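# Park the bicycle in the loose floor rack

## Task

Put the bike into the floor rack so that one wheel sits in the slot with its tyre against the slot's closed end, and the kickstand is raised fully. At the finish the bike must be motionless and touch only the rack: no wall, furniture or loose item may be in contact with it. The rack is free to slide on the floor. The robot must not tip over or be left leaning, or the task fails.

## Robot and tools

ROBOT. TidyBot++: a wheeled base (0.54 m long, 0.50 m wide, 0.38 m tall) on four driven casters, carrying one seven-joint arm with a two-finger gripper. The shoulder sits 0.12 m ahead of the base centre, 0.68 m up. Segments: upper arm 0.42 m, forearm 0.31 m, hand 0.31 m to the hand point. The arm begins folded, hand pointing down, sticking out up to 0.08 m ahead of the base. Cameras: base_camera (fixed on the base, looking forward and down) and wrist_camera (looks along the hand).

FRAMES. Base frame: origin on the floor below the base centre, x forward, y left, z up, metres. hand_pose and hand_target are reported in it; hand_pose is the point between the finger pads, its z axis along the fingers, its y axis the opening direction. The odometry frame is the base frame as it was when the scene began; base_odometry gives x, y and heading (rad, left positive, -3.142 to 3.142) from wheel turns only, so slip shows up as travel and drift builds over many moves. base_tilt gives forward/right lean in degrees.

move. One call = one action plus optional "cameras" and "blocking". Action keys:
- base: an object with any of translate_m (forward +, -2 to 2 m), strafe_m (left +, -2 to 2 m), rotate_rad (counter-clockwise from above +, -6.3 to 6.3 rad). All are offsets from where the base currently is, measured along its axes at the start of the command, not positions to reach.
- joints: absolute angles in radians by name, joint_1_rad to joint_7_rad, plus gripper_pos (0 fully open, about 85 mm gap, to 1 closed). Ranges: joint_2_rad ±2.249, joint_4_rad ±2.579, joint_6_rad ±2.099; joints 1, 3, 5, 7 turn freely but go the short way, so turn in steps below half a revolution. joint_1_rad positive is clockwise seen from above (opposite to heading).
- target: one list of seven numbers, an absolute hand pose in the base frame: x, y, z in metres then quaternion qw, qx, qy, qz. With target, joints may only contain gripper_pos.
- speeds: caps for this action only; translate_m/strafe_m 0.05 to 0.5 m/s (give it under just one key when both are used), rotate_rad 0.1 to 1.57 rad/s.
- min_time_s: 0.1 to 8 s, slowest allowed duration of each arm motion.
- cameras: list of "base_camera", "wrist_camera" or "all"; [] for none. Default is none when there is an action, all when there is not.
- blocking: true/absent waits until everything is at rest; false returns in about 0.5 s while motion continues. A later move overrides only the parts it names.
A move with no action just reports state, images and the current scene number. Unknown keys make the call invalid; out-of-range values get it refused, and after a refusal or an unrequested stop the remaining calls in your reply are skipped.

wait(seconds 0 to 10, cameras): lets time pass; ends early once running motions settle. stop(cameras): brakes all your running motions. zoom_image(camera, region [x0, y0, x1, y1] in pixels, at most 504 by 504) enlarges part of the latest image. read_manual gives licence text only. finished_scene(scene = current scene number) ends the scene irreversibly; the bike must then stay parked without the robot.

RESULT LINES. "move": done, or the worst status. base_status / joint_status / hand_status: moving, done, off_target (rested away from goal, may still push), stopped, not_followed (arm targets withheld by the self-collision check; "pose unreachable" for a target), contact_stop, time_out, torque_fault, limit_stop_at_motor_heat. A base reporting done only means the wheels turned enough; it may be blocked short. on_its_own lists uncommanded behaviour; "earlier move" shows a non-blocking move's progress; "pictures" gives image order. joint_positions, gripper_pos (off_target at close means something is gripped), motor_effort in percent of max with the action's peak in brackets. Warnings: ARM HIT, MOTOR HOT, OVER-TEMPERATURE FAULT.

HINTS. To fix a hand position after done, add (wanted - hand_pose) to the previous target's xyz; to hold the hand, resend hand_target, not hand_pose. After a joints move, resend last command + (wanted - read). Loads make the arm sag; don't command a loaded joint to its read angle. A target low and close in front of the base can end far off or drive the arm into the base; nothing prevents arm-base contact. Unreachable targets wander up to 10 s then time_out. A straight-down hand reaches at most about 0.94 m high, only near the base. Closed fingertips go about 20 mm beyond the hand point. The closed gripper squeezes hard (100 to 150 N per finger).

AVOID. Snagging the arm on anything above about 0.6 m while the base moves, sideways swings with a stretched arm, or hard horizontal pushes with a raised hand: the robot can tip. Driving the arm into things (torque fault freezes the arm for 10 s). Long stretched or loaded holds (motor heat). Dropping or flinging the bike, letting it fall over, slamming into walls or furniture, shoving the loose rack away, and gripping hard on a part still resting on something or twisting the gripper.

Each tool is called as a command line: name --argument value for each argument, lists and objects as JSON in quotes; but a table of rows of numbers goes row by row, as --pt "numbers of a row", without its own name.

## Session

move

Scene clock: 0.00 s.
base_odometry: x=+0.000 y=+0.000 heading=+0.000
base_tilt: forward=-0.4 right=-0.4
base_status: not commanded
joint_positions: joint_1_rad=+0.013 joint_2_rad=-0.366 joint_3_rad=+3.115 joint_4_rad=-2.509 joint_5_rad=-0.045 joint_6_rad=-0.875 joint_7_rad=+1.596 gripper_pos=+0.000
joint_status: not commanded
motor_effort: joint_1_rad=+0 joint_2_rad=+1 joint_3_rad=+0 joint_4_rad=+12 joint_5_rad=+0 joint_6_rad=+1 joint_7_rad=+1
hand_pose: x=+0.2706 y=+0.0132 z=+0.5954 quat_wxyz=(-0.013, +0.998, +0.005, +0.062) (m; base frame)
hand_target: x=+0.2703 y=+0.0132 z=+0.5952 quat_wxyz=(-0.013, +0.998, +0.005, +0.061) (m; base frame)
hand_status: not commanded
pictures: base_camera, wrist_camera
camera_calibration:
wrist_camera: T_world_to_cam=[[0.00150901, -0.999215, -0.0395792, 0.0389985], [-0.994932, 0.00247906, -0.100519, 0.378655], [0.100539, 0.0395303, -0.994148, 0.701127], [0, 0, 0, 1]] pos_world=[0.306187, 0.0103135, 0.736629]

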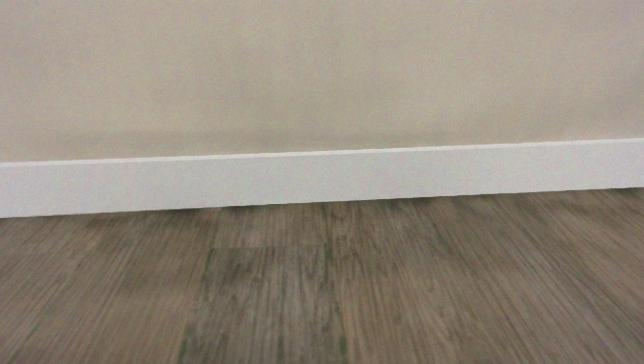

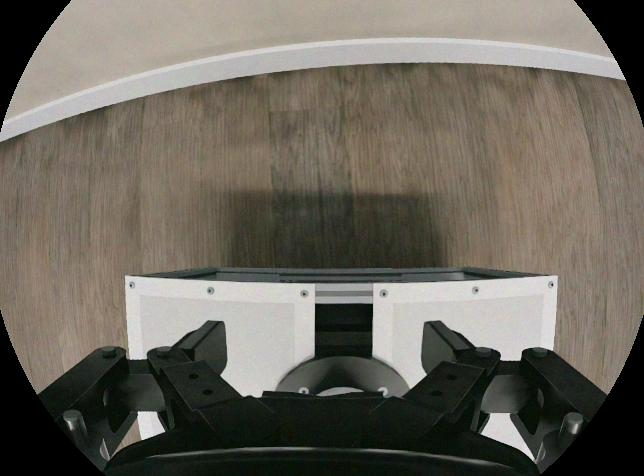

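move --base '{"rotate_rad":1.57}'

move --joints '{"joint_6_rad":0.25}' --cameras '["all"]'

move --base '{"rotate_rad":1.2}' --cameras '["all"]'

move --base '{"rotate_rad":1.2}' --cameras '["all"]'

Scene clock: 3.10 s.
move: done
base_odometry: x=+0.000 y=+0.000 heading=+1.570
base_tilt: forward=-0.4 right=-0.4
base_status: done
joint_positions: joint_1_rad=+0.013 joint_2_rad=-0.366 joint_3_rad=+3.115 joint_4_rad=-2.509 joint_5_rad=-0.045 joint_6_rad=-0.875 joint_7_rad=+1.596 gripper_pos=+0.000
joint_status: not commanded
motor_effort: joint_1_rad=-1(1) joint_2_rad=+0(1) joint_3_rad=+0(1) joint_4_rad=+13(13) joint_5_rad=+2(2) joint_6_rad=+1(1) joint_7_rad=+0(1)
hand_pose: x=+0.2706 y=+0.0132 z=+0.5954 quat_wxyz=(-0.013, +0.998, +0.005, +0.062) (m; base frame)
hand_target: x=+0.2703 y=+0.0132 z=+0.5952 quat_wxyz=(-0.013, +0.998, +0.005, +0.061) (m; base frame)
hand_status: not commanded
pictures: none

Scene clock: 4.87 s.
move: done
base_odometry: x=+0.000 y=+0.000 heading=+1.570
base_tilt: forward=-0.4 right=-0.4
base_status: not commanded
joint_positions: joint_1_rad=+0.013 joint_2_rad=-0.366 joint_3_rad=+3.115 joint_4_rad=-2.509 joint_5_rad=-0.045 joint_6_rad=+0.203 joint_7_rad=+1.596 gripper_pos=+0.000
joint_status: all done
motor_effort: joint_1_rad=-1(1) joint_2_rad=-4(5) joint_3_rad=+0(1) joint_4_rad=+16(16) joint_5_rad=+1(2) joint_6_rad=+8(8) joint_7_rad=+0(1)
hand_pose: x=+0.5225 y=+0.0044 z=+0.7916 quat_wxyz=(-0.001, +0.825, -0.003, +0.565) (m; base frame)
hand_target: x=+0.5274 y=+0.0040 z=+0.8051 quat_wxyz=(-0.001, +0.812, -0.003, +0.584) (m; base frame)
hand_status: not commanded
pictures: base_camera, wrist_camera
camera_calibration:
wrist_camera: T_world_to_cam=[[0.00367213, -0.999761, -0.0215366, 0.0222302], [-0.382638, 0.018493, -0.923713, 0.980659], [0.923891, 0.0116327, -0.382479, -0.0430764], [0, 0, 0, 1]] pos_world=[0.414954, 0.00459068, 0.88985]

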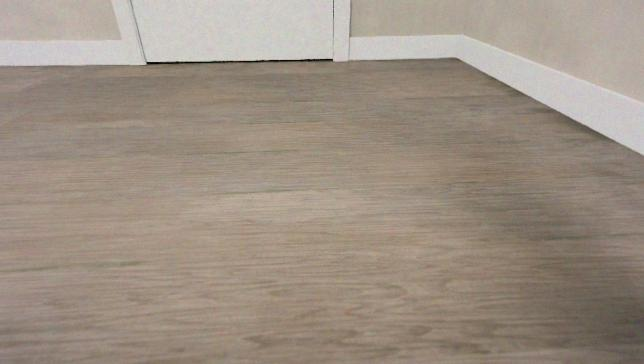

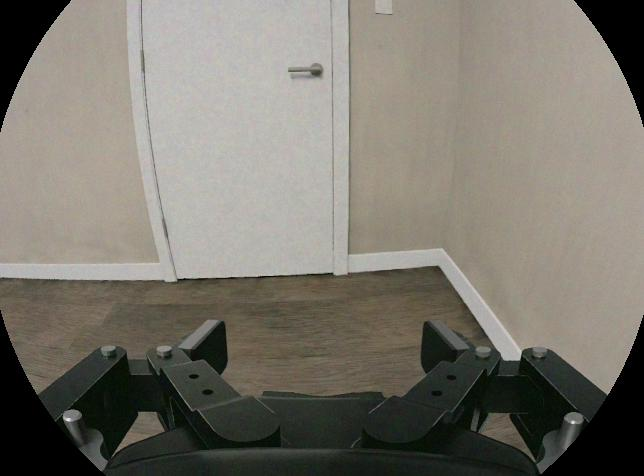

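Scene clock: 6.90 s.
move: done
base_odometry: x=+0.000 y=+0.000 heading=+2.769
base_tilt: forward=-0.4 right=-0.4
base_status: done
joint_positions: joint_1_rad=+0.013 joint_2_rad=-0.366 joint_3_rad=+3.115 joint_4_rad=-2.509 joint_5_rad=-0.045 joint_6_rad=+0.203 joint_7_rad=+1.596 gripper_pos=+0.000
joint_status: not commanded
motor_effort: joint_1_rad=+0(1) joint_2_rad=-3(5) joint_3_rad=+0(2) joint_4_rad=+16(16) joint_5_rad=+2(3) joint_6_rad=+8(8) joint_7_rad=+0(1)
hand_pose: x=+0.5226 y=+0.0045 z=+0.7917 quat_wxyz=(-0.001, +0.825, -0.003, +0.565) (m; base frame)
hand_target: x=+0.5274 y=+0.0040 z=+0.8051 quat_wxyz=(-0.001, +0.812, -0.003, +0.584) (m; base frame)
hand_status: not commanded
pictures: base_camera, wrist_camera
camera_calibration:
wrist_camera: T_world_to_cam=[[0.00394026, -0.999763, -0.0214273, 0.0221207], [-0.38235, 0.0182931, -0.923837, 0.980647], [0.924009, 0.0118329, -0.382187, -0.0433881], [0, 0, 0, 1]] pos_world=[0.414954, 0.00468985, 0.889849]

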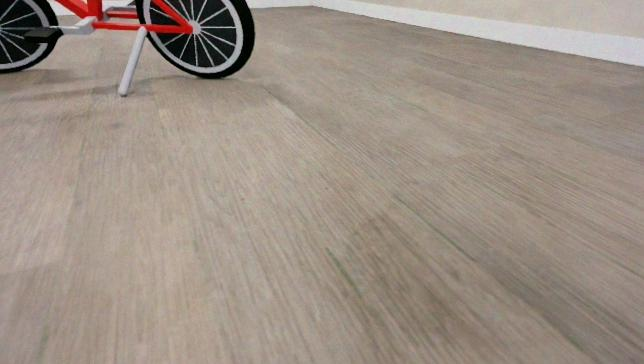

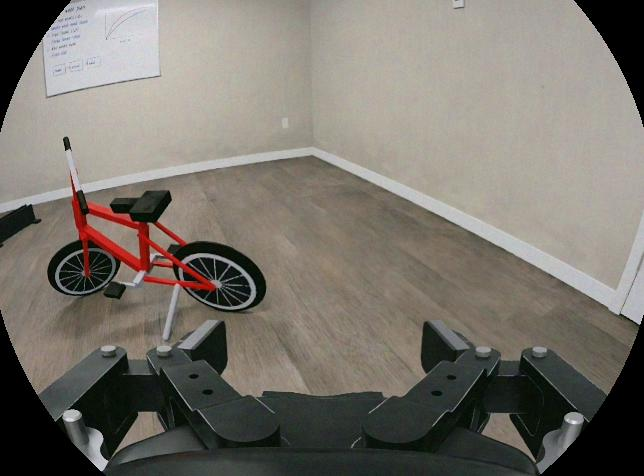

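Scene clock: 8.93 s.
move: done
base_odometry: x=+0.000 y=+0.000 heading=-2.314
base_tilt: forward=-0.4 right=-0.4
base_status: done
joint_positions: joint_1_rad=+0.012 joint_2_rad=-0.366 joint_3_rad=+3.115 joint_4_rad=-2.509 joint_5_rad=-0.045 joint_6_rad=+0.203 joint_7_rad=+1.596 gripper_pos=+0.000
joint_status: not commanded
motor_effort: joint_1_rad=+0(1) joint_2_rad=-4(5) joint_3_rad=+0(1) joint_4_rad=+16(16) joint_5_rad=+1(3) joint_6_rad=+7(8) joint_7_rad=+0(1)
hand_pose: x=+0.5226 y=+0.0046 z=+0.7917 quat_wxyz=(-0.001, +0.825, -0.003, +0.565) (m; base frame)
hand_target: x=+0.5274 y=+0.0040 z=+0.8051 quat_wxyz=(-0.001, +0.812, -0.003, +0.584) (m; base frame)
hand_status: not commanded
pictures: base_camera, wrist_camera
camera_calibration:
wrist_camera: T_world_to_cam=[[0.00407309, -0.999763, -0.021373, 0.0221191], [-0.382266, 0.0181933, -0.923873, 0.980736], [0.924043, 0.0119332, -0.382101, -0.0434421], [0, 0, 0, 1]] pos_world=[0.414954, 0.00478943, 0.889949]

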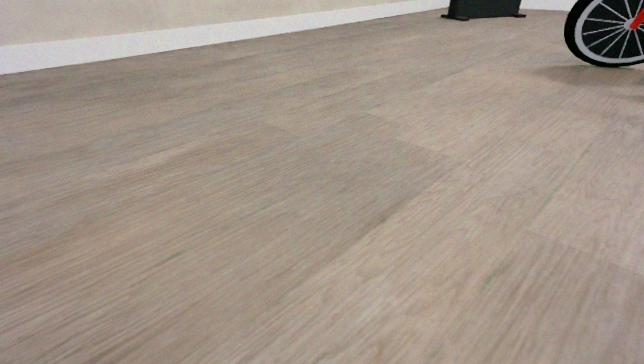

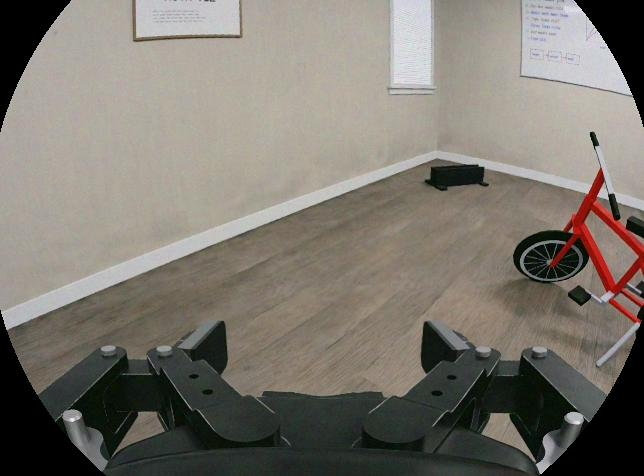

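move --base '{"translate_m":1.95,"strafe_m":-0.3}' --joints '{"joint_6_rad":-0.2}'

move --base '{"rotate_rad":-0.5}' --cameras '["all"]'

zoom_image --camera "base_camera" --region '[150, 0, 500, 200]'

Scene clock: 17.47 s.
move: done
base_odometry: x=-1.541 y=-1.233 heading=-2.314
base_tilt: forward=-0.4 right=-0.4
base_status: done
joint_positions: joint_1_rad=+0.012 joint_2_rad=-0.368 joint_3_rad=+3.115 joint_4_rad=-2.509 joint_5_rad=-0.045 joint_6_rad=-0.172 joint_7_rad=+1.596 gripper_pos=+0.000
joint_status: all done
motor_effort: joint_1_rad=+0(1) joint_2_rad=-4(5) joint_3_rad=+0(1) joint_4_rad=+15(18) joint_5_rad=+2(3) joint_6_rad=+6(8) joint_7_rad=+0(2)
hand_pose: x=+0.4613 y=+0.0082 z=+0.6940 quat_wxyz=(-0.006, +0.915, +0.000, +0.403) (m; base frame)
hand_target: x=+0.4550 y=+0.0083 z=+0.6866 quat_wxyz=(-0.006, +0.922, +0.000, +0.388) (m; base frame)
hand_status: not commanded
pictures: none

Scene clock: 18.90 s.
move: done
base_odometry: x=-1.541 y=-1.233 heading=-2.814
base_tilt: forward=-0.4 right=-0.4
base_status: done
joint_positions: joint_1_rad=+0.013 joint_2_rad=-0.368 joint_3_rad=+3.115 joint_4_rad=-2.509 joint_5_rad=-0.045 joint_6_rad=-0.172 joint_7_rad=+1.596 gripper_pos=+0.000
joint_status: not commanded
motor_effort: joint_1_rad=+0(1) joint_2_rad=-3(4) joint_3_rad=+1(1) joint_4_rad=+15(15) joint_5_rad=+1(3) joint_6_rad=+6(6) joint_7_rad=+1(1)
hand_pose: x=+0.4613 y=+0.0081 z=+0.6940 quat_wxyz=(-0.006, +0.915, +0.000, +0.403) (m; base frame)
hand_target: x=+0.4550 y=+0.0083 z=+0.6866 quat_wxyz=(-0.006, +0.922, +0.000, +0.388) (m; base frame)
hand_status: not commanded
pictures: base_camera, wrist_camera
camera_calibration:
wrist_camera: T_world_to_cam=[[0.00555379, -0.999599, -0.027767, 0.0274633], [-0.692416, 0.0161898, -0.721317, 0.869419], [0.721477, 0.0232324, -0.692049, 0.28423], [0, 0, 0, 1]] pos_world=[0.396782, 0.00677322, 0.82459]

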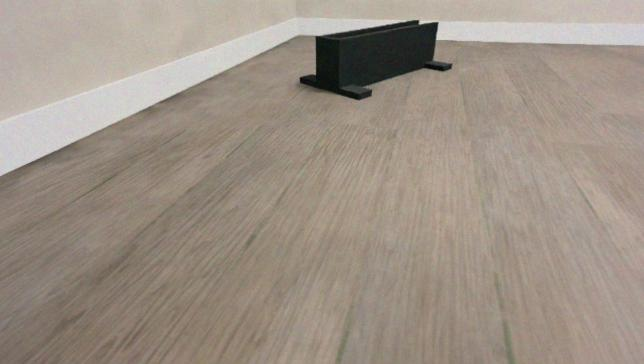

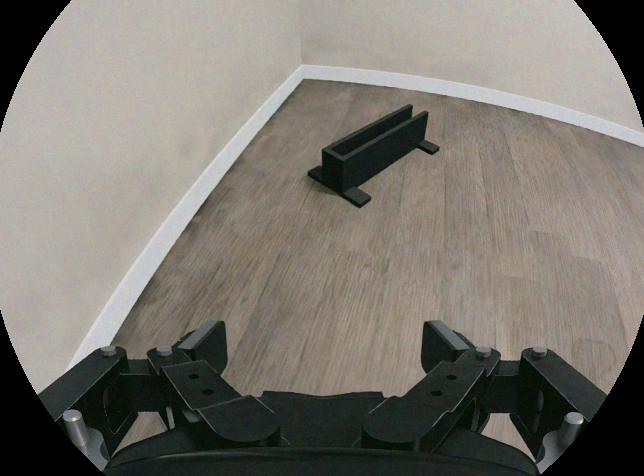

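Scaled by 1.440.

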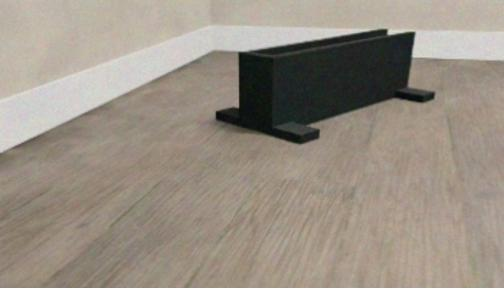

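move --base '{"translate_m":0.75,"strafe_m":-0.25}'

move --base '{"translate_m":0.38,"strafe_m":-0.72,"rotate_rad":0.768}' --cameras '["all"]'

Scene clock: 25.53 s.
move: done
base_odometry: x=-2.332 y=-1.237 heading=-2.814
base_tilt: forward=-0.4 right=-0.3
base_status: done
joint_positions: joint_1_rad=+0.013 joint_2_rad=-0.368 joint_3_rad=+3.115 joint_4_rad=-2.509 joint_5_rad=-0.045 joint_6_rad=-0.172 joint_7_rad=+1.596 gripper_pos=+0.000
joint_status: not commanded
motor_effort: joint_1_rad=+0(1) joint_2_rad=-3(5) joint_3_rad=+0(1) joint_4_rad=+15(16) joint_5_rad=+1(3) joint_6_rad=+6(7) joint_7_rad=+0(1)
hand_pose: x=+0.4613 y=+0.0081 z=+0.6941 quat_wxyz=(-0.006, +0.915, +0.000, +0.403) (m; base frame)
hand_target: x=+0.4550 y=+0.0083 z=+0.6866 quat_wxyz=(-0.006, +0.922, +0.000, +0.388) (m; base frame)
hand_status: not commanded
pictures: none

Scene clock: 28.40 s.
move: done
base_odometry: x=-2.923 y=-0.678 heading=-2.046
base_tilt: forward=-0.4 right=-0.3
base_status: done
joint_positions: joint_1_rad=+0.013 joint_2_rad=-0.368 joint_3_rad=+3.116 joint_4_rad=-2.509 joint_5_rad=-0.045 joint_6_rad=-0.172 joint_7_rad=+1.596 gripper_pos=+0.000
joint_status: not commanded
motor_effort: joint_1_rad=+0(1) joint_2_rad=-3(4) joint_3_rad=+0(2) joint_4_rad=+15(16) joint_5_rad=+1(2) joint_6_rad=+6(7) joint_7_rad=-1(1)
hand_pose: x=+0.4613 y=+0.0076 z=+0.6941 quat_wxyz=(-0.006, +0.915, -0.001, +0.403) (m; base frame)
hand_target: x=+0.4550 y=+0.0083 z=+0.6866 quat_wxyz=(-0.006, +0.922, +0.000, +0.388) (m; base frame)
hand_status: not commanded
pictures: base_camera, wrist_camera
camera_calibration:
wrist_camera: T_world_to_cam=[[0.00415195, -0.999589, -0.0283615, 0.0281178], [-0.692363, 0.0175907, -0.721335, 0.869484], [0.721537, 0.0226314, -0.692006, 0.284252], [0, 0, 0, 1]] pos_world=[0.396784, 0.00637839, 0.82469]

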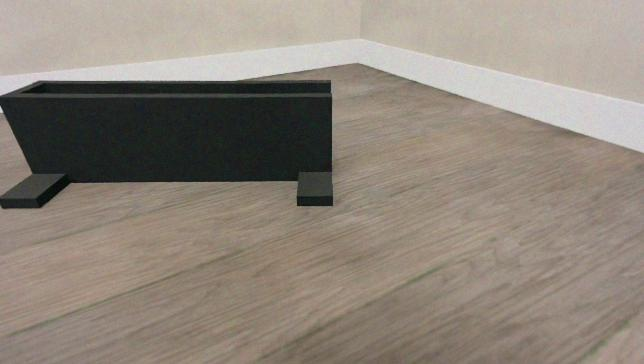

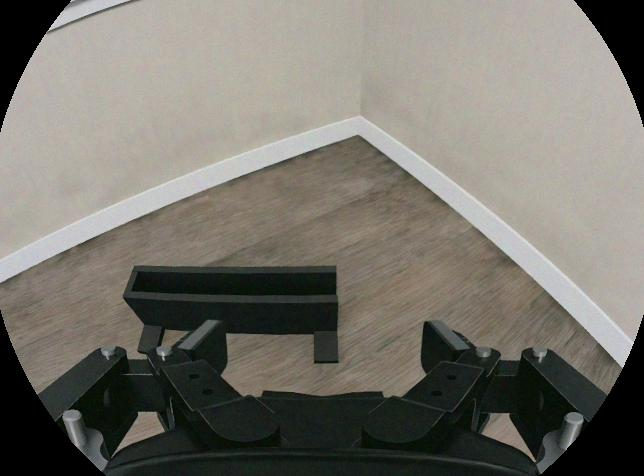

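move --base '{"translate_m":0.21,"strafe_m":0.1}' --target '[0.595, -0.015, 0.235, 0, 0.698, 0.716, 0]' --joints '{"gripper_pos":0.42}' --cameras '["all"]'

Scene clock: 32.67 s.
move: done
base_odometry: x=-2.931 y=-0.911 heading=-2.046
base_tilt: forward=-0.4 right=-0.4
base_status: done
joint_positions: joint_1_rad=+0.174 joint_2_rad=+1.147 joint_3_rad=+2.921 joint_4_rad=-1.707 joint_5_rad=+0.637 joint_6_rad=-0.313 joint_7_rad=+2.567 gripper_pos=+0.420
joint_status: all done
motor_effort: joint_1_rad=+1(1) joint_2_rad=-33(34) joint_3_rad=-4(5) joint_4_rad=+3(16) joint_5_rad=+1(3) joint_6_rad=+0(7) joint_7_rad=+0(1)
hand_pose: x=+0.6057 y=-0.0089 z=+0.2521 quat_wxyz=(+0.010, +0.725, +0.688, +0.020) (m; base frame)
hand_target: x=+0.5950 y=-0.0150 z=+0.2350 quat_wxyz=(+0.000, +0.698, +0.716, +0.000) (m; base frame)
hand_status: done (0.021 m and 5.1 deg from the pose sent, 0.479 m and 100.6 deg at the start)
pictures: base_camera, wrist_camera
camera_calibration:
wrist_camera: T_world_to_cam=[[0.997481, -0.0643427, 0.02987, -0.609613], [-0.0645753, -0.997889, 0.00688638, 0.0780672], [0.0293638, -0.00879789, -0.99953, 0.371016], [0, 0, 0, 1]] pos_world=[0.602224, 0.0419425, 0.388514]

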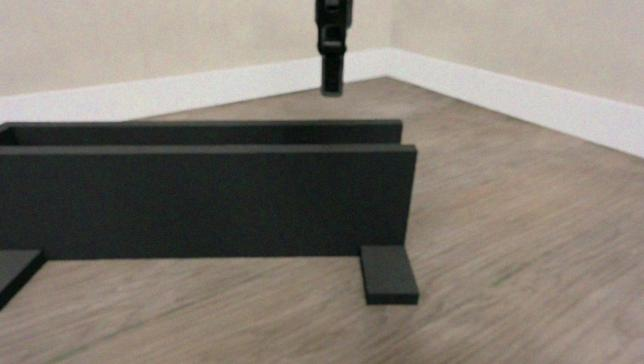

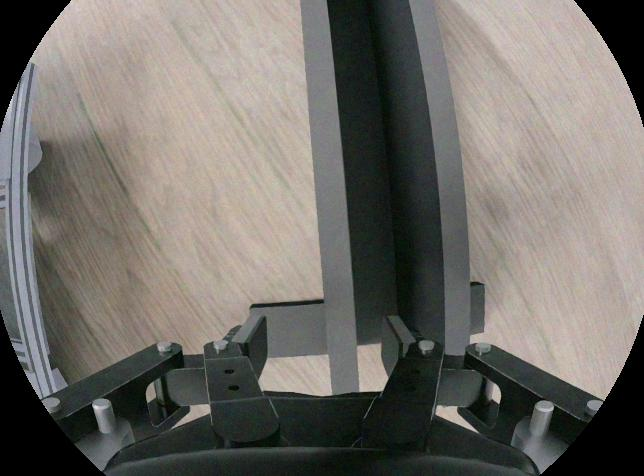

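move --target '[0.604, -0.018, 0.165, 0, 0.683, 0.730, 0]' --cameras '["wrist_camera"]'

Scene clock: 35.07 s.
move: done
base_odometry: x=-2.931 y=-0.911 heading=-2.046
base_tilt: forward=-0.4 right=-0.4
base_status: not commanded
joint_positions: joint_1_rad=+0.174 joint_2_rad=+1.315 joint_3_rad=+2.921 joint_4_rad=-1.582 joint_5_rad=+0.684 joint_6_rad=-0.314 joint_7_rad=+2.587 gripper_pos=+0.420
joint_status: not commanded
motor_effort: joint_1_rad=+0(1) joint_2_rad=-34(37) joint_3_rad=-5(5) joint_4_rad=+3(5) joint_5_rad=+2(2) joint_6_rad=+0(1) joint_7_rad=+0(1)
hand_pose: x=+0.6062 y=-0.0096 z=+0.1821 quat_wxyz=(-0.003, +0.711, +0.703, +0.008) (m; base frame)
hand_target: x=+0.6040 y=-0.0180 z=+0.1650 quat_wxyz=(+0.000, +0.683, +0.730, +0.000) (m; base frame)
hand_status: done (0.019 m and 4.6 deg from the pose sent, 0.088 m and 7.2 deg at the start)
pictures: wrist_camera
camera_calibration:
wrist_camera: T_world_to_cam=[[0.999667, -0.0249362, -0.00657477, -0.602368], [-0.0248938, -0.999669, 0.00646396, 0.053894], [-0.00673378, -0.00629814, -0.999957, 0.322977], [0, 0, 0, 1]] pos_world=[0.605684, 0.0408896, 0.318654]

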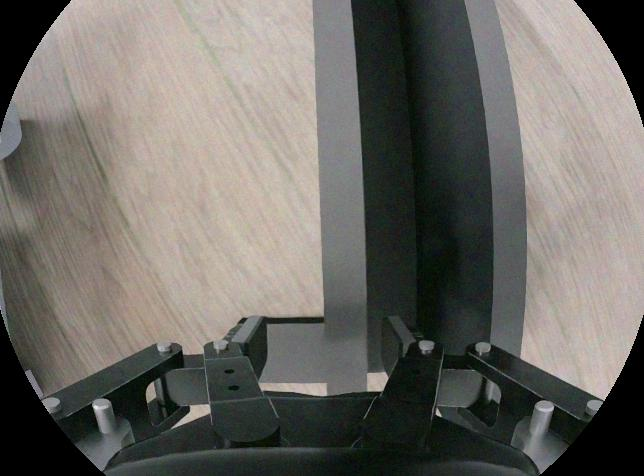

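move --target '[0.613, -0.022, 0.15, 0, 0.68, 0.733, 0]'

move --target '[0.613, -0.022, 0.118, 0, 0.68, 0.733, 0]' --cameras '["wrist_camera"]'

Scene clock: 36.33 s.
move: done
base_odometry: x=-2.931 y=-0.911 heading=-2.046
base_tilt: forward=-0.4 right=-0.4
base_status: not commanded
joint_positions: joint_1_rad=+0.174 joint_2_rad=+1.344 joint_3_rad=+2.921 joint_4_rad=-1.518 joint_5_rad=+0.685 joint_6_rad=-0.314 joint_7_rad=+2.630 gripper_pos=+0.420
joint_status: not commanded
motor_effort: joint_1_rad=+0(1) joint_2_rad=-35(36) joint_3_rad=-4(5) joint_4_rad=+4(4) joint_5_rad=+2(2) joint_6_rad=+0(0) joint_7_rad=+0(1)
hand_pose: x=+0.6300 y=-0.0129 z=+0.1733 quat_wxyz=(+0.009, +0.701, +0.713, +0.019) (m; base frame)
hand_target: x=+0.6130 y=-0.0220 z=+0.1500 quat_wxyz=(+0.000, +0.680, +0.733, +0.000) (m; base frame)
hand_status: done (0.030 m and 4.1 deg from the pose sent, 0.035 m and 5.1 deg at the start)
pictures: none

Scene clock: 37.23 s.
move: done
base_odometry: x=-2.931 y=-0.911 heading=-2.046
base_tilt: forward=-0.4 right=-0.4
base_status: not commanded
joint_positions: joint_1_rad=+0.174 joint_2_rad=+1.424 joint_3_rad=+2.922 joint_4_rad=-1.463 joint_5_rad=+0.691 joint_6_rad=-0.314 joint_7_rad=+2.630 gripper_pos=+0.420
joint_status: not commanded
motor_effort: joint_1_rad=+0(1) joint_2_rad=-35(38) joint_3_rad=-4(5) joint_4_rad=+3(4) joint_5_rad=+1(2) joint_6_rad=+0(1) joint_7_rad=+1(1)
hand_pose: x=+0.6219 y=-0.0124 z=+0.1379 quat_wxyz=(-0.001, +0.703, +0.711, +0.011) (m; base frame)
hand_target: x=+0.6130 y=-0.0220 z=+0.1180 quat_wxyz=(+0.000, +0.680, +0.733, +0.000) (m; base frame)
hand_status: done (0.024 m and 3.9 deg from the pose sent, 0.059 m and 4.1 deg at the start)
pictures: wrist_camera
camera_calibration:
wrist_camera: T_world_to_cam=[[0.999994, -0.00248193, 0.00258334, -0.619562], [-0.00249701, -0.99998, 0.00584861, 0.0379017], [0.00256877, -0.00585502, -0.99998, 0.273168], [0, 0, 0, 1]] pos_world=[0.618951, 0.0379626, 0.274542]

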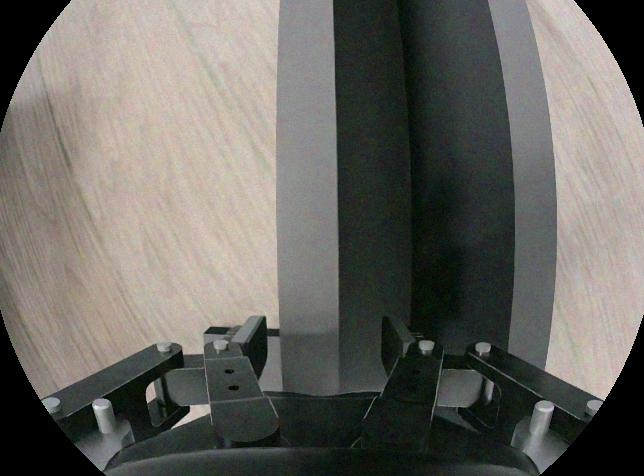

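move --target '[0.609, -0.022, 0.118, 0, 0.68, 0.733, 0]' --joints '{"gripper_pos":1}'

move --base '{"translate_m":-0.614,"strafe_m":-0.515}' --speeds '{"translate_m":0.3}' --cameras '["base_camera"]'

Scene clock: 40.17 s.
move: off_target
base_odometry: x=-2.931 y=-0.911 heading=-2.046
base_tilt: forward=-0.4 right=-0.4
base_status: not commanded
joint_positions: joint_1_rad=+0.173 joint_2_rad=+1.424 joint_3_rad=+2.929 joint_4_rad=-1.463 joint_5_rad=+0.697 joint_6_rad=-0.314 joint_7_rad=+2.631 gripper_pos=+0.809
joint_status: gripper_pos off_target (ended at +0.809, target +1.000)
motor_effort: joint_1_rad=+1(2) joint_2_rad=-32(37) joint_3_rad=-3(5) joint_4_rad=+6(7) joint_5_rad=+1(2) joint_6_rad=+3(3) joint_7_rad=-1(2)
hand_pose: x=+0.6216 y=-0.0166 z=+0.1375 quat_wxyz=(+0.002, +0.701, +0.713, +0.008) (m; base frame)
hand_target: x=+0.6090 y=-0.0220 z=+0.1180 quat_wxyz=(+0.000, +0.680, +0.733, +0.000) (m; base frame)
hand_status: done (0.024 m and 3.5 deg from the pose sent, 0.026 m and 3.9 deg at the start)
pictures: none

Scene clock: 43.77 s.
move: done
base_odometry: x=-3.108 y=-0.129 heading=-2.046
base_tilt: forward=-0.4 right=-0.3
base_status: done
joint_positions: joint_1_rad=+0.167 joint_2_rad=+1.426 joint_3_rad=+2.929 joint_4_rad=-1.454 joint_5_rad=+0.697 joint_6_rad=-0.306 joint_7_rad=+2.631 gripper_pos=+0.809
joint_status: not commanded
motor_effort: joint_1_rad=+0(4) joint_2_rad=-33(37) joint_3_rad=-4(4) joint_4_rad=+4(6) joint_5_rad=+4(5) joint_6_rad=+2(3) joint_7_rad=+2(3)
hand_pose: x=+0.6283 y=-0.0127 z=+0.1376 quat_wxyz=(+0.006, +0.699, +0.714, +0.015) (m; base frame)
hand_target: x=+0.6090 y=-0.0220 z=+0.1180 quat_wxyz=(+0.000, +0.680, +0.733, +0.000) (m; base frame)
hand_status: not commanded
pictures: base_camera

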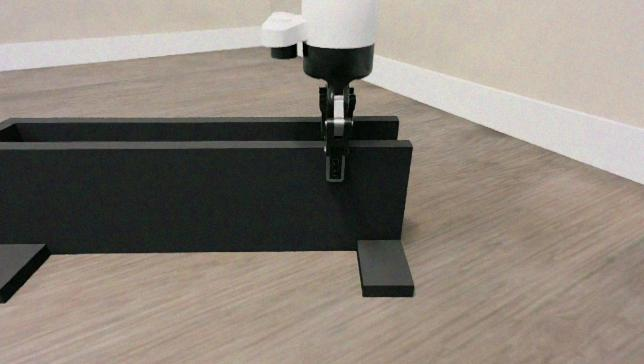

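move --base '{"translate_m":-1.486,"strafe_m":0.254}' --speeds '{"translate_m":0.35}'

move --base '{"rotate_rad":1.5}' --speeds '{"rotate_rad":0.4}' --cameras '["all"]'

Scene clock: 50.57 s.
move: done
base_odometry: x=-2.203 y=+1.077 heading=-2.045
base_tilt: forward=-0.4 right=-0.4
base_status: done
joint_positions: joint_1_rad=+0.173 joint_2_rad=+1.426 joint_3_rad=+2.930 joint_4_rad=-1.443 joint_5_rad=+0.697 joint_6_rad=-0.306 joint_7_rad=+2.631 gripper_pos=+0.809
joint_status: not commanded
motor_effort: joint_1_rad=+0(3) joint_2_rad=-36(36) joint_3_rad=-3(5) joint_4_rad=+4(4) joint_5_rad=+3(5) joint_6_rad=+2(2) joint_7_rad=+1(3)
hand_pose: x=+0.6351 y=-0.0176 z=+0.1385 quat_wxyz=(+0.011, +0.702, +0.712, +0.017) (m; base frame)
hand_target: x=+0.6090 y=-0.0220 z=+0.1180 quat_wxyz=(+0.000, +0.680, +0.733, +0.000) (m; base frame)
hand_status: not commanded
pictures: none

Scene clock: 54.97 s.
move: done
base_odometry: x=-2.203 y=+1.077 heading=-0.546
base_tilt: forward=-0.4 right=-0.4
base_status: done
joint_positions: joint_1_rad=+0.182 joint_2_rad=+1.424 joint_3_rad=+2.949 joint_4_rad=-1.443 joint_5_rad=+0.697 joint_6_rad=-0.306 joint_7_rad=+2.631 gripper_pos=+0.809
joint_status: not commanded
motor_effort: joint_1_rad=-1(9) joint_2_rad=-33(35) joint_3_rad=-4(9) joint_4_rad=+5(5) joint_5_rad=+3(4) joint_6_rad=+3(4) joint_7_rad=+1(3)
hand_pose: x=+0.6337 y=-0.0340 z=+0.1378 quat_wxyz=(+0.017, +0.706, +0.707, +0.010) (m; base frame)
hand_target: x=+0.6090 y=-0.0220 z=+0.1180 quat_wxyz=(+0.000, +0.680, +0.733, +0.000) (m; base frame)
hand_status: not commanded
pictures: base_camera, wrist_camera
camera_calibration:
wrist_camera: T_world_to_cam=[[0.999606, -0.0111763, 0.0257402, -0.634657], [-0.0119966, -0.999418, 0.0319368, 0.0188008], [0.0253683, -0.032233, -0.999158, 0.257483], [0, 0, 0, 1]] pos_world=[0.628101, 0.0199961, 0.273002]

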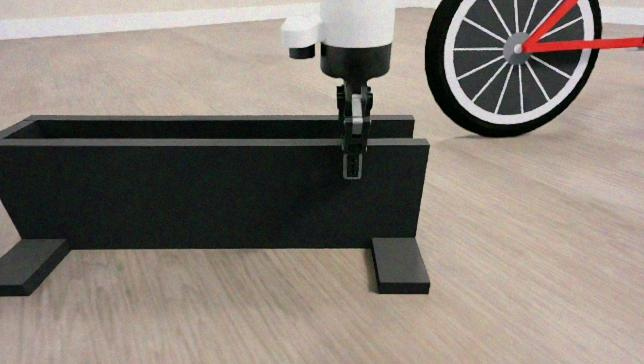

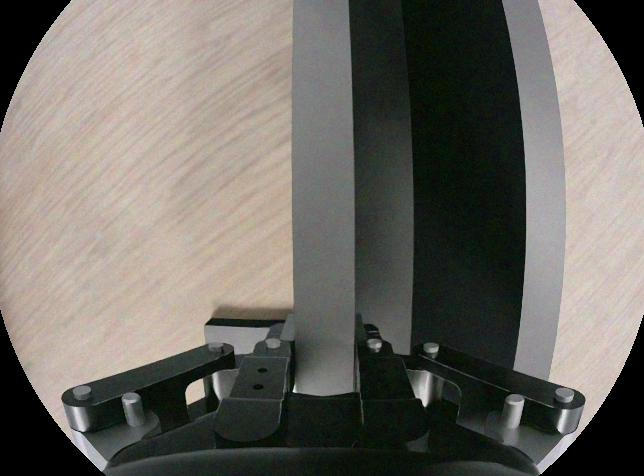

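move --base '{"translate_m":0.36,"strafe_m":0.0}' --speeds '{"translate_m":0.2}' --cameras '["base_camera"]'

zoom_image --camera "base_camera" --region '[324, 0, 644, 240]'

Scene clock: 59.27 s.
move: done
base_odometry: x=-1.895 y=+0.890 heading=-0.545
base_tilt: forward=-0.4 right=-0.4
base_status: done
joint_positions: joint_1_rad=+0.175 joint_2_rad=+1.420 joint_3_rad=+2.943 joint_4_rad=-1.474 joint_5_rad=+0.713 joint_6_rad=-0.312 joint_7_rad=+2.643 gripper_pos=+0.809
joint_status: not commanded
motor_effort: joint_1_rad=+1(3) joint_2_rad=-31(35) joint_3_rad=-3(5) joint_4_rad=+4(11) joint_5_rad=+0(4) joint_6_rad=-1(7) joint_7_rad=-2(4)
hand_pose: x=+0.6171 y=-0.0261 z=+0.1374 quat_wxyz=(+0.006, +0.692, +0.722, +0.001) (m; base frame)
hand_target: x=+0.6090 y=-0.0220 z=+0.1180 quat_wxyz=(+0.000, +0.680, +0.733, +0.000) (m; base frame)
hand_status: not commanded
pictures: base_camera

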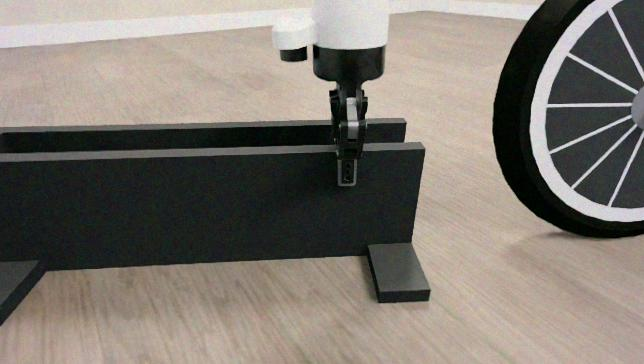

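Scaled by 1.575.

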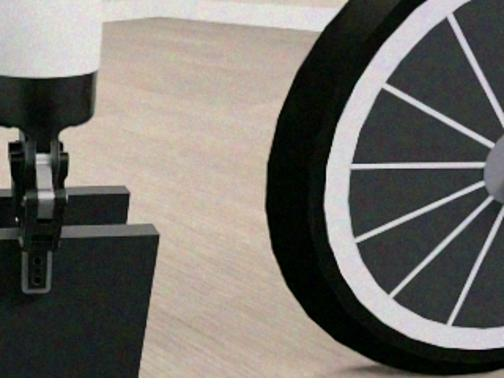

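move --base '{"translate_m":-0.02,"strafe_m":-0.06}' --speeds '{"strafe_m":0.1}' --cameras '["base_camera"]'

move --joints '{"gripper_pos":0.4}'

move --target '[0.6, -0.022, 0.33, 0, 0.68, 0.733, 0]' --cameras '["all"]'

Scene clock: 62.93 s.
move: done
base_odometry: x=-1.943 y=+0.849 heading=-0.545
base_tilt: forward=-0.4 right=-0.3
base_status: done
joint_positions: joint_1_rad=+0.169 joint_2_rad=+1.423 joint_3_rad=+2.930 joint_4_rad=-1.470 joint_5_rad=+0.713 joint_6_rad=-0.306 joint_7_rad=+2.644 gripper_pos=+0.809
joint_status: not commanded
motor_effort: joint_1_rad=+0(3) joint_2_rad=-35(37) joint_3_rad=-3(3) joint_4_rad=+5(5) joint_5_rad=+1(4) joint_6_rad=+1(3) joint_7_rad=+0(2)
hand_pose: x=+0.6206 y=-0.0144 z=+0.1376 quat_wxyz=(+0.004, +0.689, +0.725, +0.009) (m; base frame)
hand_target: x=+0.6090 y=-0.0220 z=+0.1180 quat_wxyz=(+0.000, +0.680, +0.733, +0.000) (m; base frame)
hand_status: not commanded
pictures: base_camera

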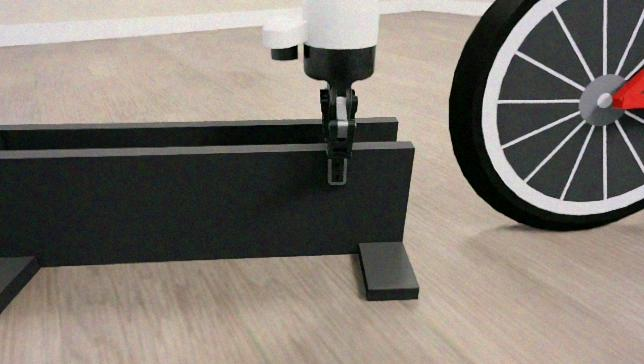

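Scene clock: 63.80 s.
move: done
base_odometry: x=-1.943 y=+0.849 heading=-0.545
base_tilt: forward=-0.4 right=-0.3
base_status: not commanded
joint_positions: joint_1_rad=+0.169 joint_2_rad=+1.423 joint_3_rad=+2.931 joint_4_rad=-1.470 joint_5_rad=+0.713 joint_6_rad=-0.306 joint_7_rad=+2.644 gripper_pos=+0.400
joint_status: all done
motor_effort: joint_1_rad=+0(1) joint_2_rad=-35(37) joint_3_rad=-4(5) joint_4_rad=+3(5) joint_5_rad=+2(2) joint_6_rad=+0(1) joint_7_rad=+0(1)
hand_pose: x=+0.6202 y=-0.0149 z=+0.1372 quat_wxyz=(+0.004, +0.689, +0.725, +0.009) (m; base frame)
hand_target: x=+0.6090 y=-0.0220 z=+0.1180 quat_wxyz=(+0.000, +0.680, +0.733, +0.000) (m; base frame)
hand_status: not commanded
pictures: none

Scene clock: 65.50 s.
move: done
base_odometry: x=-1.943 y=+0.849 heading=-0.545
base_tilt: forward=-0.4 right=-0.4
base_status: not commanded
joint_positions: joint_1_rad=+0.239 joint_2_rad=+1.010 joint_3_rad=+2.834 joint_4_rad=-1.697 joint_5_rad=+0.612 joint_6_rad=-0.476 joint_7_rad=+2.735 gripper_pos=+0.400
joint_status: not commanded
motor_effort: joint_1_rad=+0(1) joint_2_rad=-32(38) joint_3_rad=-5(5) joint_4_rad=+6(7) joint_5_rad=+1(3) joint_6_rad=+0(1) joint_7_rad=+1(1)
hand_pose: x=+0.6237 y=-0.0245 z=+0.3254 quat_wxyz=(+0.024, +0.684, +0.729, +0.015) (m; base frame)
hand_target: x=+0.6000 y=-0.0220 z=+0.3300 quat_wxyz=(+0.000, +0.680, +0.733, +0.000) (m; base frame)
hand_status: done (0.024 m and 3.3 deg from the pose sent, 0.194 m and 1.8 deg at the start)
pictures: base_camera, wrist_camera
camera_calibration:
wrist_camera: T_world_to_cam=[[0.997806, 0.0513508, 0.0417787, -0.631999], [0.0498305, -0.998085, 0.0366518, -0.0178185], [0.0435808, -0.0344895, -0.998454, 0.433812], [0, 0, 0, 1]] pos_world=[0.612595, 0.0296313, 0.460199]

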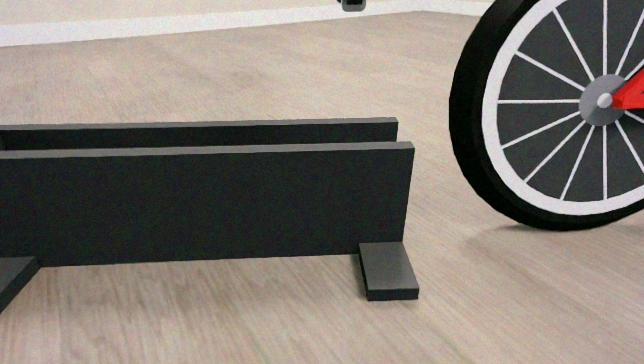

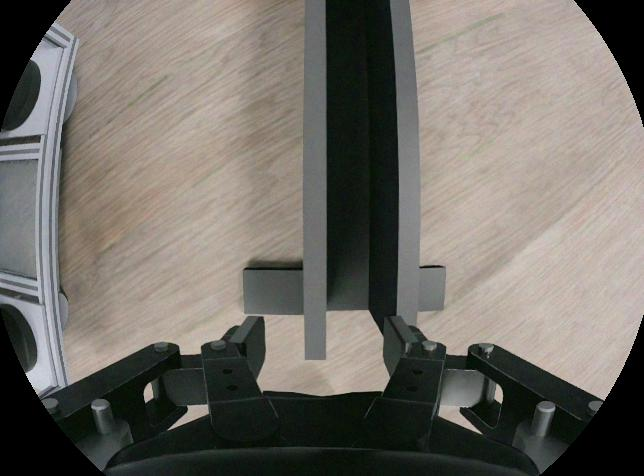

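move --target '[0.55, -0.2, 0.66, 0, 0.68, 0.733, 0]' --cameras '["all"]'

Scene clock: 68.30 s.
move: done
base_odometry: x=-1.943 y=+0.849 heading=-0.545
base_tilt: forward=-0.4 right=-0.4
base_status: not commanded
joint_positions: joint_1_rad=+0.580 joint_2_rad=+0.456 joint_3_rad=+2.888 joint_4_rad=-1.468 joint_5_rad=+0.149 joint_6_rad=-1.230 joint_7_rad=+3.512 gripper_pos=+0.400
joint_status: not commanded
motor_effort: joint_1_rad=+0(2) joint_2_rad=-26(35) joint_3_rad=-2(5) joint_4_rad=+13(13) joint_5_rad=+1(3) joint_6_rad=+0(1) joint_7_rad=+1(1)
hand_pose: x=+0.5522 y=-0.1996 z=+0.6455 quat_wxyz=(+0.008, +0.682, +0.731, -0.013) (m; base frame)
hand_target: x=+0.5500 y=-0.2000 z=+0.6600 quat_wxyz=(+0.000, +0.680, +0.733, +0.000) (m; base frame)
hand_status: done (0.015 m and 1.8 deg from the pose sent, 0.385 m and 3.3 deg at the start)
pictures: base_camera, wrist_camera
camera_calibration:
wrist_camera: T_world_to_cam=[[0.998246, 0.0554189, -0.0208444, -0.524023], [0.0564333, -0.997066, 0.0517159, -0.21395], [-0.0179172, -0.0528015, -0.998444, 0.780793], [0, 0, 0, 1]] pos_world=[0.549167, -0.143055, 0.77972]

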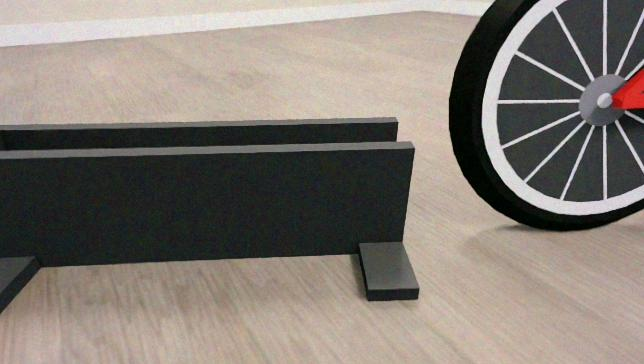

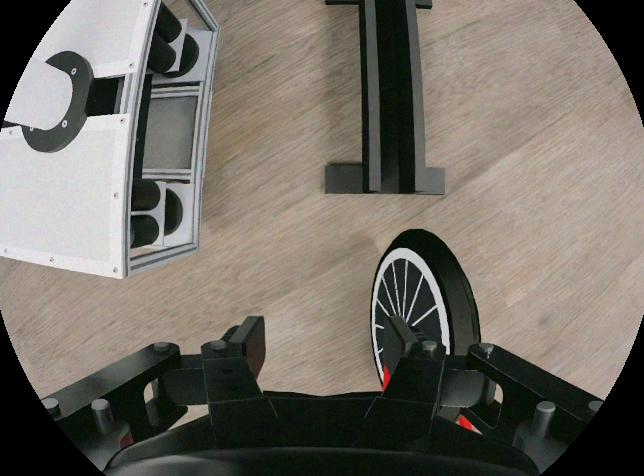

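move --joints '{"joint_1_rad":0.0,"joint_2_rad":-0.33,"joint_3_rad":3.14,"joint_4_rad":-2.5,"joint_5_rad":0.0,"joint_6_rad":-0.4,"joint_7_rad":1.57,"gripper_pos":0}'

move --base '{"translate_m":-0.1,"strafe_m":-1.8}'

move --base '{"rotate_rad":-3.08}' --cameras '["base_camera"]'

Scene clock: 75.07 s.
move: done
base_odometry: x=-1.943 y=+0.849 heading=-0.545
base_tilt: forward=-0.4 right=-0.4
base_status: not commanded
joint_positions: joint_1_rad=+0.015 joint_2_rad=-0.314 joint_3_rad=+3.124 joint_4_rad=-2.466 joint_5_rad=+0.042 joint_6_rad=-0.447 joint_7_rad=+1.619 gripper_pos=+0.000
joint_status: all done
motor_effort: joint_1_rad=+0(2) joint_2_rad=-4(28) joint_3_rad=+0(3) joint_4_rad=+14(16) joint_5_rad=+1(3) joint_6_rad=+4(5) joint_7_rad=+0(1)
hand_pose: x=+0.4123 y=-0.0041 z=+0.6429 quat_wxyz=(+0.023, +0.962, +0.040, +0.267) (m; base frame)
hand_target: x=+0.4106 y=+0.0018 z=+0.6408 quat_wxyz=(+0.000, +0.959, +0.000, +0.282) (m; base frame)
hand_status: not commanded
pictures: none

Scene clock: 79.40 s.
move: done
base_odometry: x=-2.962 y=-0.639 heading=-0.545
base_tilt: forward=-0.4 right=-0.4
base_status: done
joint_positions: joint_1_rad=+0.013 joint_2_rad=-0.314 joint_3_rad=+3.131 joint_4_rad=-2.466 joint_5_rad=+0.039 joint_6_rad=-0.446 joint_7_rad=+1.617 gripper_pos=+0.000
joint_status: not commanded
motor_effort: joint_1_rad=+0(1) joint_2_rad=-4(5) joint_3_rad=+0(2) joint_4_rad=+14(15) joint_5_rad=+2(3) joint_6_rad=+4(5) joint_7_rad=+1(1)
hand_pose: x=+0.4128 y=-0.0048 z=+0.6432 quat_wxyz=(+0.021, +0.962, +0.036, +0.268) (m; base frame)
hand_target: x=+0.4106 y=+0.0018 z=+0.6408 quat_wxyz=(+0.000, +0.959, +0.000, +0.282) (m; base frame)
hand_status: not commanded
pictures: none

Scene clock: 82.67 s.
move: done
base_odometry: x=-2.962 y=-0.639 heading=+2.658
base_tilt: forward=-0.4 right=-0.4
base_status: done
joint_positions: joint_1_rad=+0.011 joint_2_rad=-0.314 joint_3_rad=+3.131 joint_4_rad=-2.466 joint_5_rad=+0.039 joint_6_rad=-0.441 joint_7_rad=+1.617 gripper_pos=+0.000
joint_status: not commanded
motor_effort: joint_1_rad=+0(1) joint_2_rad=-3(5) joint_3_rad=+0(1) joint_4_rad=+14(14) joint_5_rad=+1(3) joint_6_rad=+4(4) joint_7_rad=-1(1)
hand_pose: x=+0.4141 y=-0.0042 z=+0.6440 quat_wxyz=(+0.021, +0.962, +0.037, +0.271) (m; base frame)
hand_target: x=+0.4106 y=+0.0018 z=+0.6408 quat_wxyz=(+0.000, +0.959, +0.000, +0.282) (m; base frame)
hand_status: not commanded
pictures: base_camera

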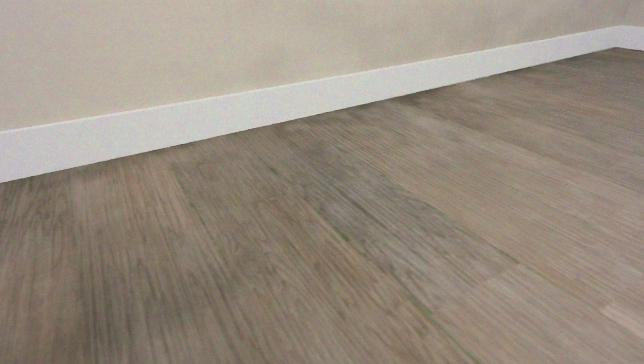

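move --base '{"translate_m":-1.45,"strafe_m":0.31}'

move --base '{"translate_m":-0.36,"strafe_m":-1.32}' --cameras '["all"]'

Scene clock: 87.30 s.
move: done
base_odometry: x=-1.822 y=-1.587 heading=+2.658
base_tilt: forward=-0.4 right=-0.4
base_status: done
joint_positions: joint_1_rad=+0.011 joint_2_rad=-0.324 joint_3_rad=+3.131 joint_4_rad=-2.471 joint_5_rad=+0.039 joint_6_rad=-0.439 joint_7_rad=+1.617 gripper_pos=+0.000
joint_status: not commanded
motor_effort: joint_1_rad=+0(1) joint_2_rad=-3(7) joint_3_rad=+0(1) joint_4_rad=+14(15) joint_5_rad=+1(3) joint_6_rad=+4(5) joint_7_rad=+0(1)
hand_pose: x=+0.4127 y=-0.0042 z=+0.6449 quat_wxyz=(+0.021, +0.961, +0.037, +0.273) (m; base frame)
hand_target: x=+0.4106 y=+0.0018 z=+0.6408 quat_wxyz=(+0.000, +0.959, +0.000, +0.282) (m; base frame)
hand_status: not commanded
pictures: none

Scene clock: 90.70 s.
move: done
base_odometry: x=-0.889 y=-0.586 heading=+2.658
base_tilt: forward=-0.4 right=-0.3
base_status: done
joint_positions: joint_1_rad=+0.011 joint_2_rad=-0.324 joint_3_rad=+3.133 joint_4_rad=-2.471 joint_5_rad=+0.038 joint_6_rad=-0.439 joint_7_rad=+1.617 gripper_pos=+0.000
joint_status: not commanded
motor_effort: joint_1_rad=+0(1) joint_2_rad=-3(4) joint_3_rad=+0(1) joint_4_rad=+14(15) joint_5_rad=+1(3) joint_6_rad=+4(5) joint_7_rad=+0(1)
hand_pose: x=+0.4127 y=-0.0046 z=+0.6449 quat_wxyz=(+0.021, +0.961, +0.036, +0.273) (m; base frame)
hand_target: x=+0.4106 y=+0.0018 z=+0.6408 quat_wxyz=(+0.000, +0.959, +0.000, +0.282) (m; base frame)
hand_status: not commanded
pictures: base_camera, wrist_camera
camera_calibration:
wrist_camera: T_world_to_cam=[[0.0532275, -0.99771, 0.0417315, -0.0508033], [-0.860173, -0.0670368, -0.505577, 0.730398], [0.507217, -0.0089857, -0.861771, 0.483283], [0, 0, 0, 1]] pos_world=[0.385844, 0.00261925, 0.787872]

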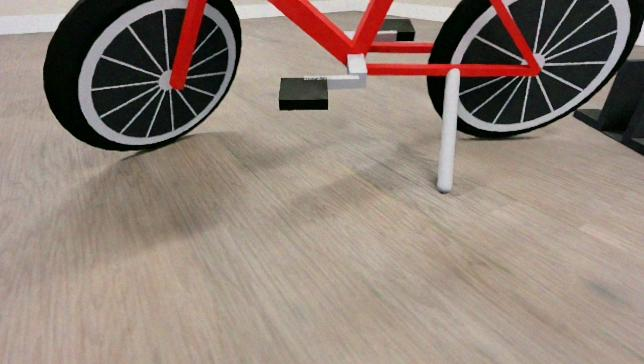

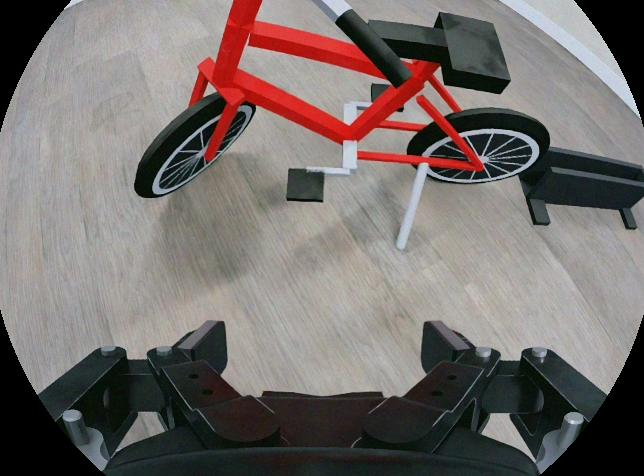

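move --base '{"translate_m":0.17,"strafe_m":-0.1}'

move --target '[0.63, -0.022, 0.68, 0.0923, 0.6766, 0.725, 0.0861]' --min_time_s 3 --cameras '["all"]'

Scene clock: 94.03 s.
move: done
base_odometry: x=-0.993 y=-0.418 heading=+2.658
base_tilt: forward=-0.4 right=-0.4
base_status: done
joint_positions: joint_1_rad=+0.011 joint_2_rad=-0.324 joint_3_rad=+3.133 joint_4_rad=-2.471 joint_5_rad=+0.038 joint_6_rad=-0.437 joint_7_rad=+1.617 gripper_pos=+0.000
joint_status: not commanded
motor_effort: joint_1_rad=+0(1) joint_2_rad=-4(6) joint_3_rad=+0(1) joint_4_rad=+14(15) joint_5_rad=+1(3) joint_6_rad=+4(5) joint_7_rad=+0(1)
hand_pose: x=+0.4132 y=-0.0046 z=+0.6453 quat_wxyz=(+0.021, +0.961, +0.036, +0.275) (m; base frame)
hand_target: x=+0.4106 y=+0.0018 z=+0.6408 quat_wxyz=(+0.000, +0.959, +0.000, +0.282) (m; base frame)
hand_status: not commanded
pictures: none

Scene clock: 97.70 s.
move: done
base_odometry: x=-0.993 y=-0.418 heading=+2.658
base_tilt: forward=-0.4 right=-0.4
base_status: not commanded
joint_positions: joint_1_rad=+0.246 joint_2_rad=+0.309 joint_3_rad=+2.869 joint_4_rad=-1.588 joint_5_rad=+0.073 joint_6_rad=-0.958 joint_7_rad=+3.113 gripper_pos=+0.000
joint_status: not commanded
motor_effort: joint_1_rad=+0(1) joint_2_rad=-23(24) joint_3_rad=-2(2) joint_4_rad=+15(15) joint_5_rad=+1(3) joint_6_rad=+2(5) joint_7_rad=+0(1)
hand_pose: x=+0.6303 y=-0.0104 z=+0.6891 quat_wxyz=(+0.097, +0.697, +0.701, +0.113) (m; base frame)
hand_target: x=+0.6300 y=-0.0220 z=+0.6800 quat_wxyz=(+0.092, +0.677, +0.725, +0.086) (m; base frame)
hand_status: done (0.015 m and 4.8 deg from the pose sent, 0.220 m and 90.9 deg at the start)
pictures: base_camera, wrist_camera
camera_calibration:
wrist_camera: T_world_to_cam=[[0.959401, -0.0100974, 0.281865, -0.796398], [-0.0096417, -0.999949, -0.00300373, 0.0473122], [0.281881, 0.000164121, -0.959449, 0.620399], [0, 0, 0, 1]] pos_world=[0.589643, 0.0391664, 0.819861]

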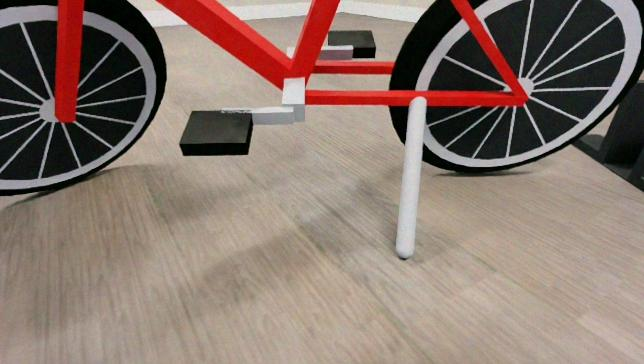

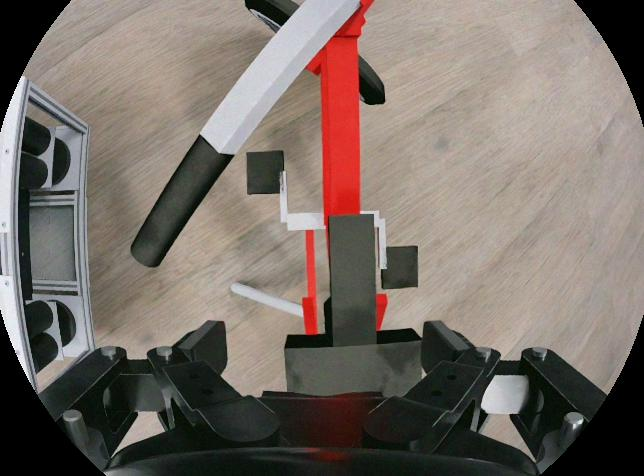

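move --target '[0.682, -0.02, 0.585, 0.0923, 0.6766, 0.725, 0.0861]' --cameras '["wrist_camera"]'

Scene clock: 100.03 s.
move: done
base_odometry: x=-0.993 y=-0.418 heading=+2.658
base_tilt: forward=-0.4 right=-0.4
base_status: not commanded
joint_positions: joint_1_rad=+0.264 joint_2_rad=+0.537 joint_3_rad=+2.788 joint_4_rad=-1.584 joint_5_rad=+0.232 joint_6_rad=-0.856 joint_7_rad=+3.075 gripper_pos=+0.000
joint_status: not commanded
motor_effort: joint_1_rad=-1(1) joint_2_rad=-28(31) joint_3_rad=-3(4) joint_4_rad=+13(15) joint_5_rad=+1(2) joint_6_rad=+1(2) joint_7_rad=+0(1)
hand_pose: x=+0.6569 y=-0.0127 z=+0.5864 quat_wxyz=(+0.072, +0.670, +0.736, +0.071) (m; base frame)
hand_target: x=+0.6820 y=-0.0200 z=+0.5850 quat_wxyz=(+0.092, +0.677, +0.725, +0.086) (m; base frame)
hand_status: done (0.026 m and 3.2 deg from the pose sent, 0.117 m and 4.8 deg at the start)
pictures: wrist_camera
camera_calibration:
wrist_camera: T_world_to_cam=[[0.978672, 0.0799022, 0.189256, -0.750085], [0.0755516, -0.996687, 0.0301036, -0.0303441], [0.191034, -0.015163, -0.981466, 0.586799], [0, 0, 0, 1]] pos_world=[0.624281, 0.0385875, 0.718795]

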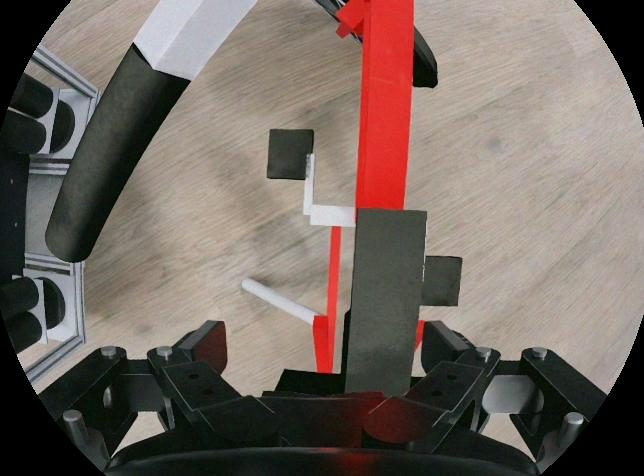

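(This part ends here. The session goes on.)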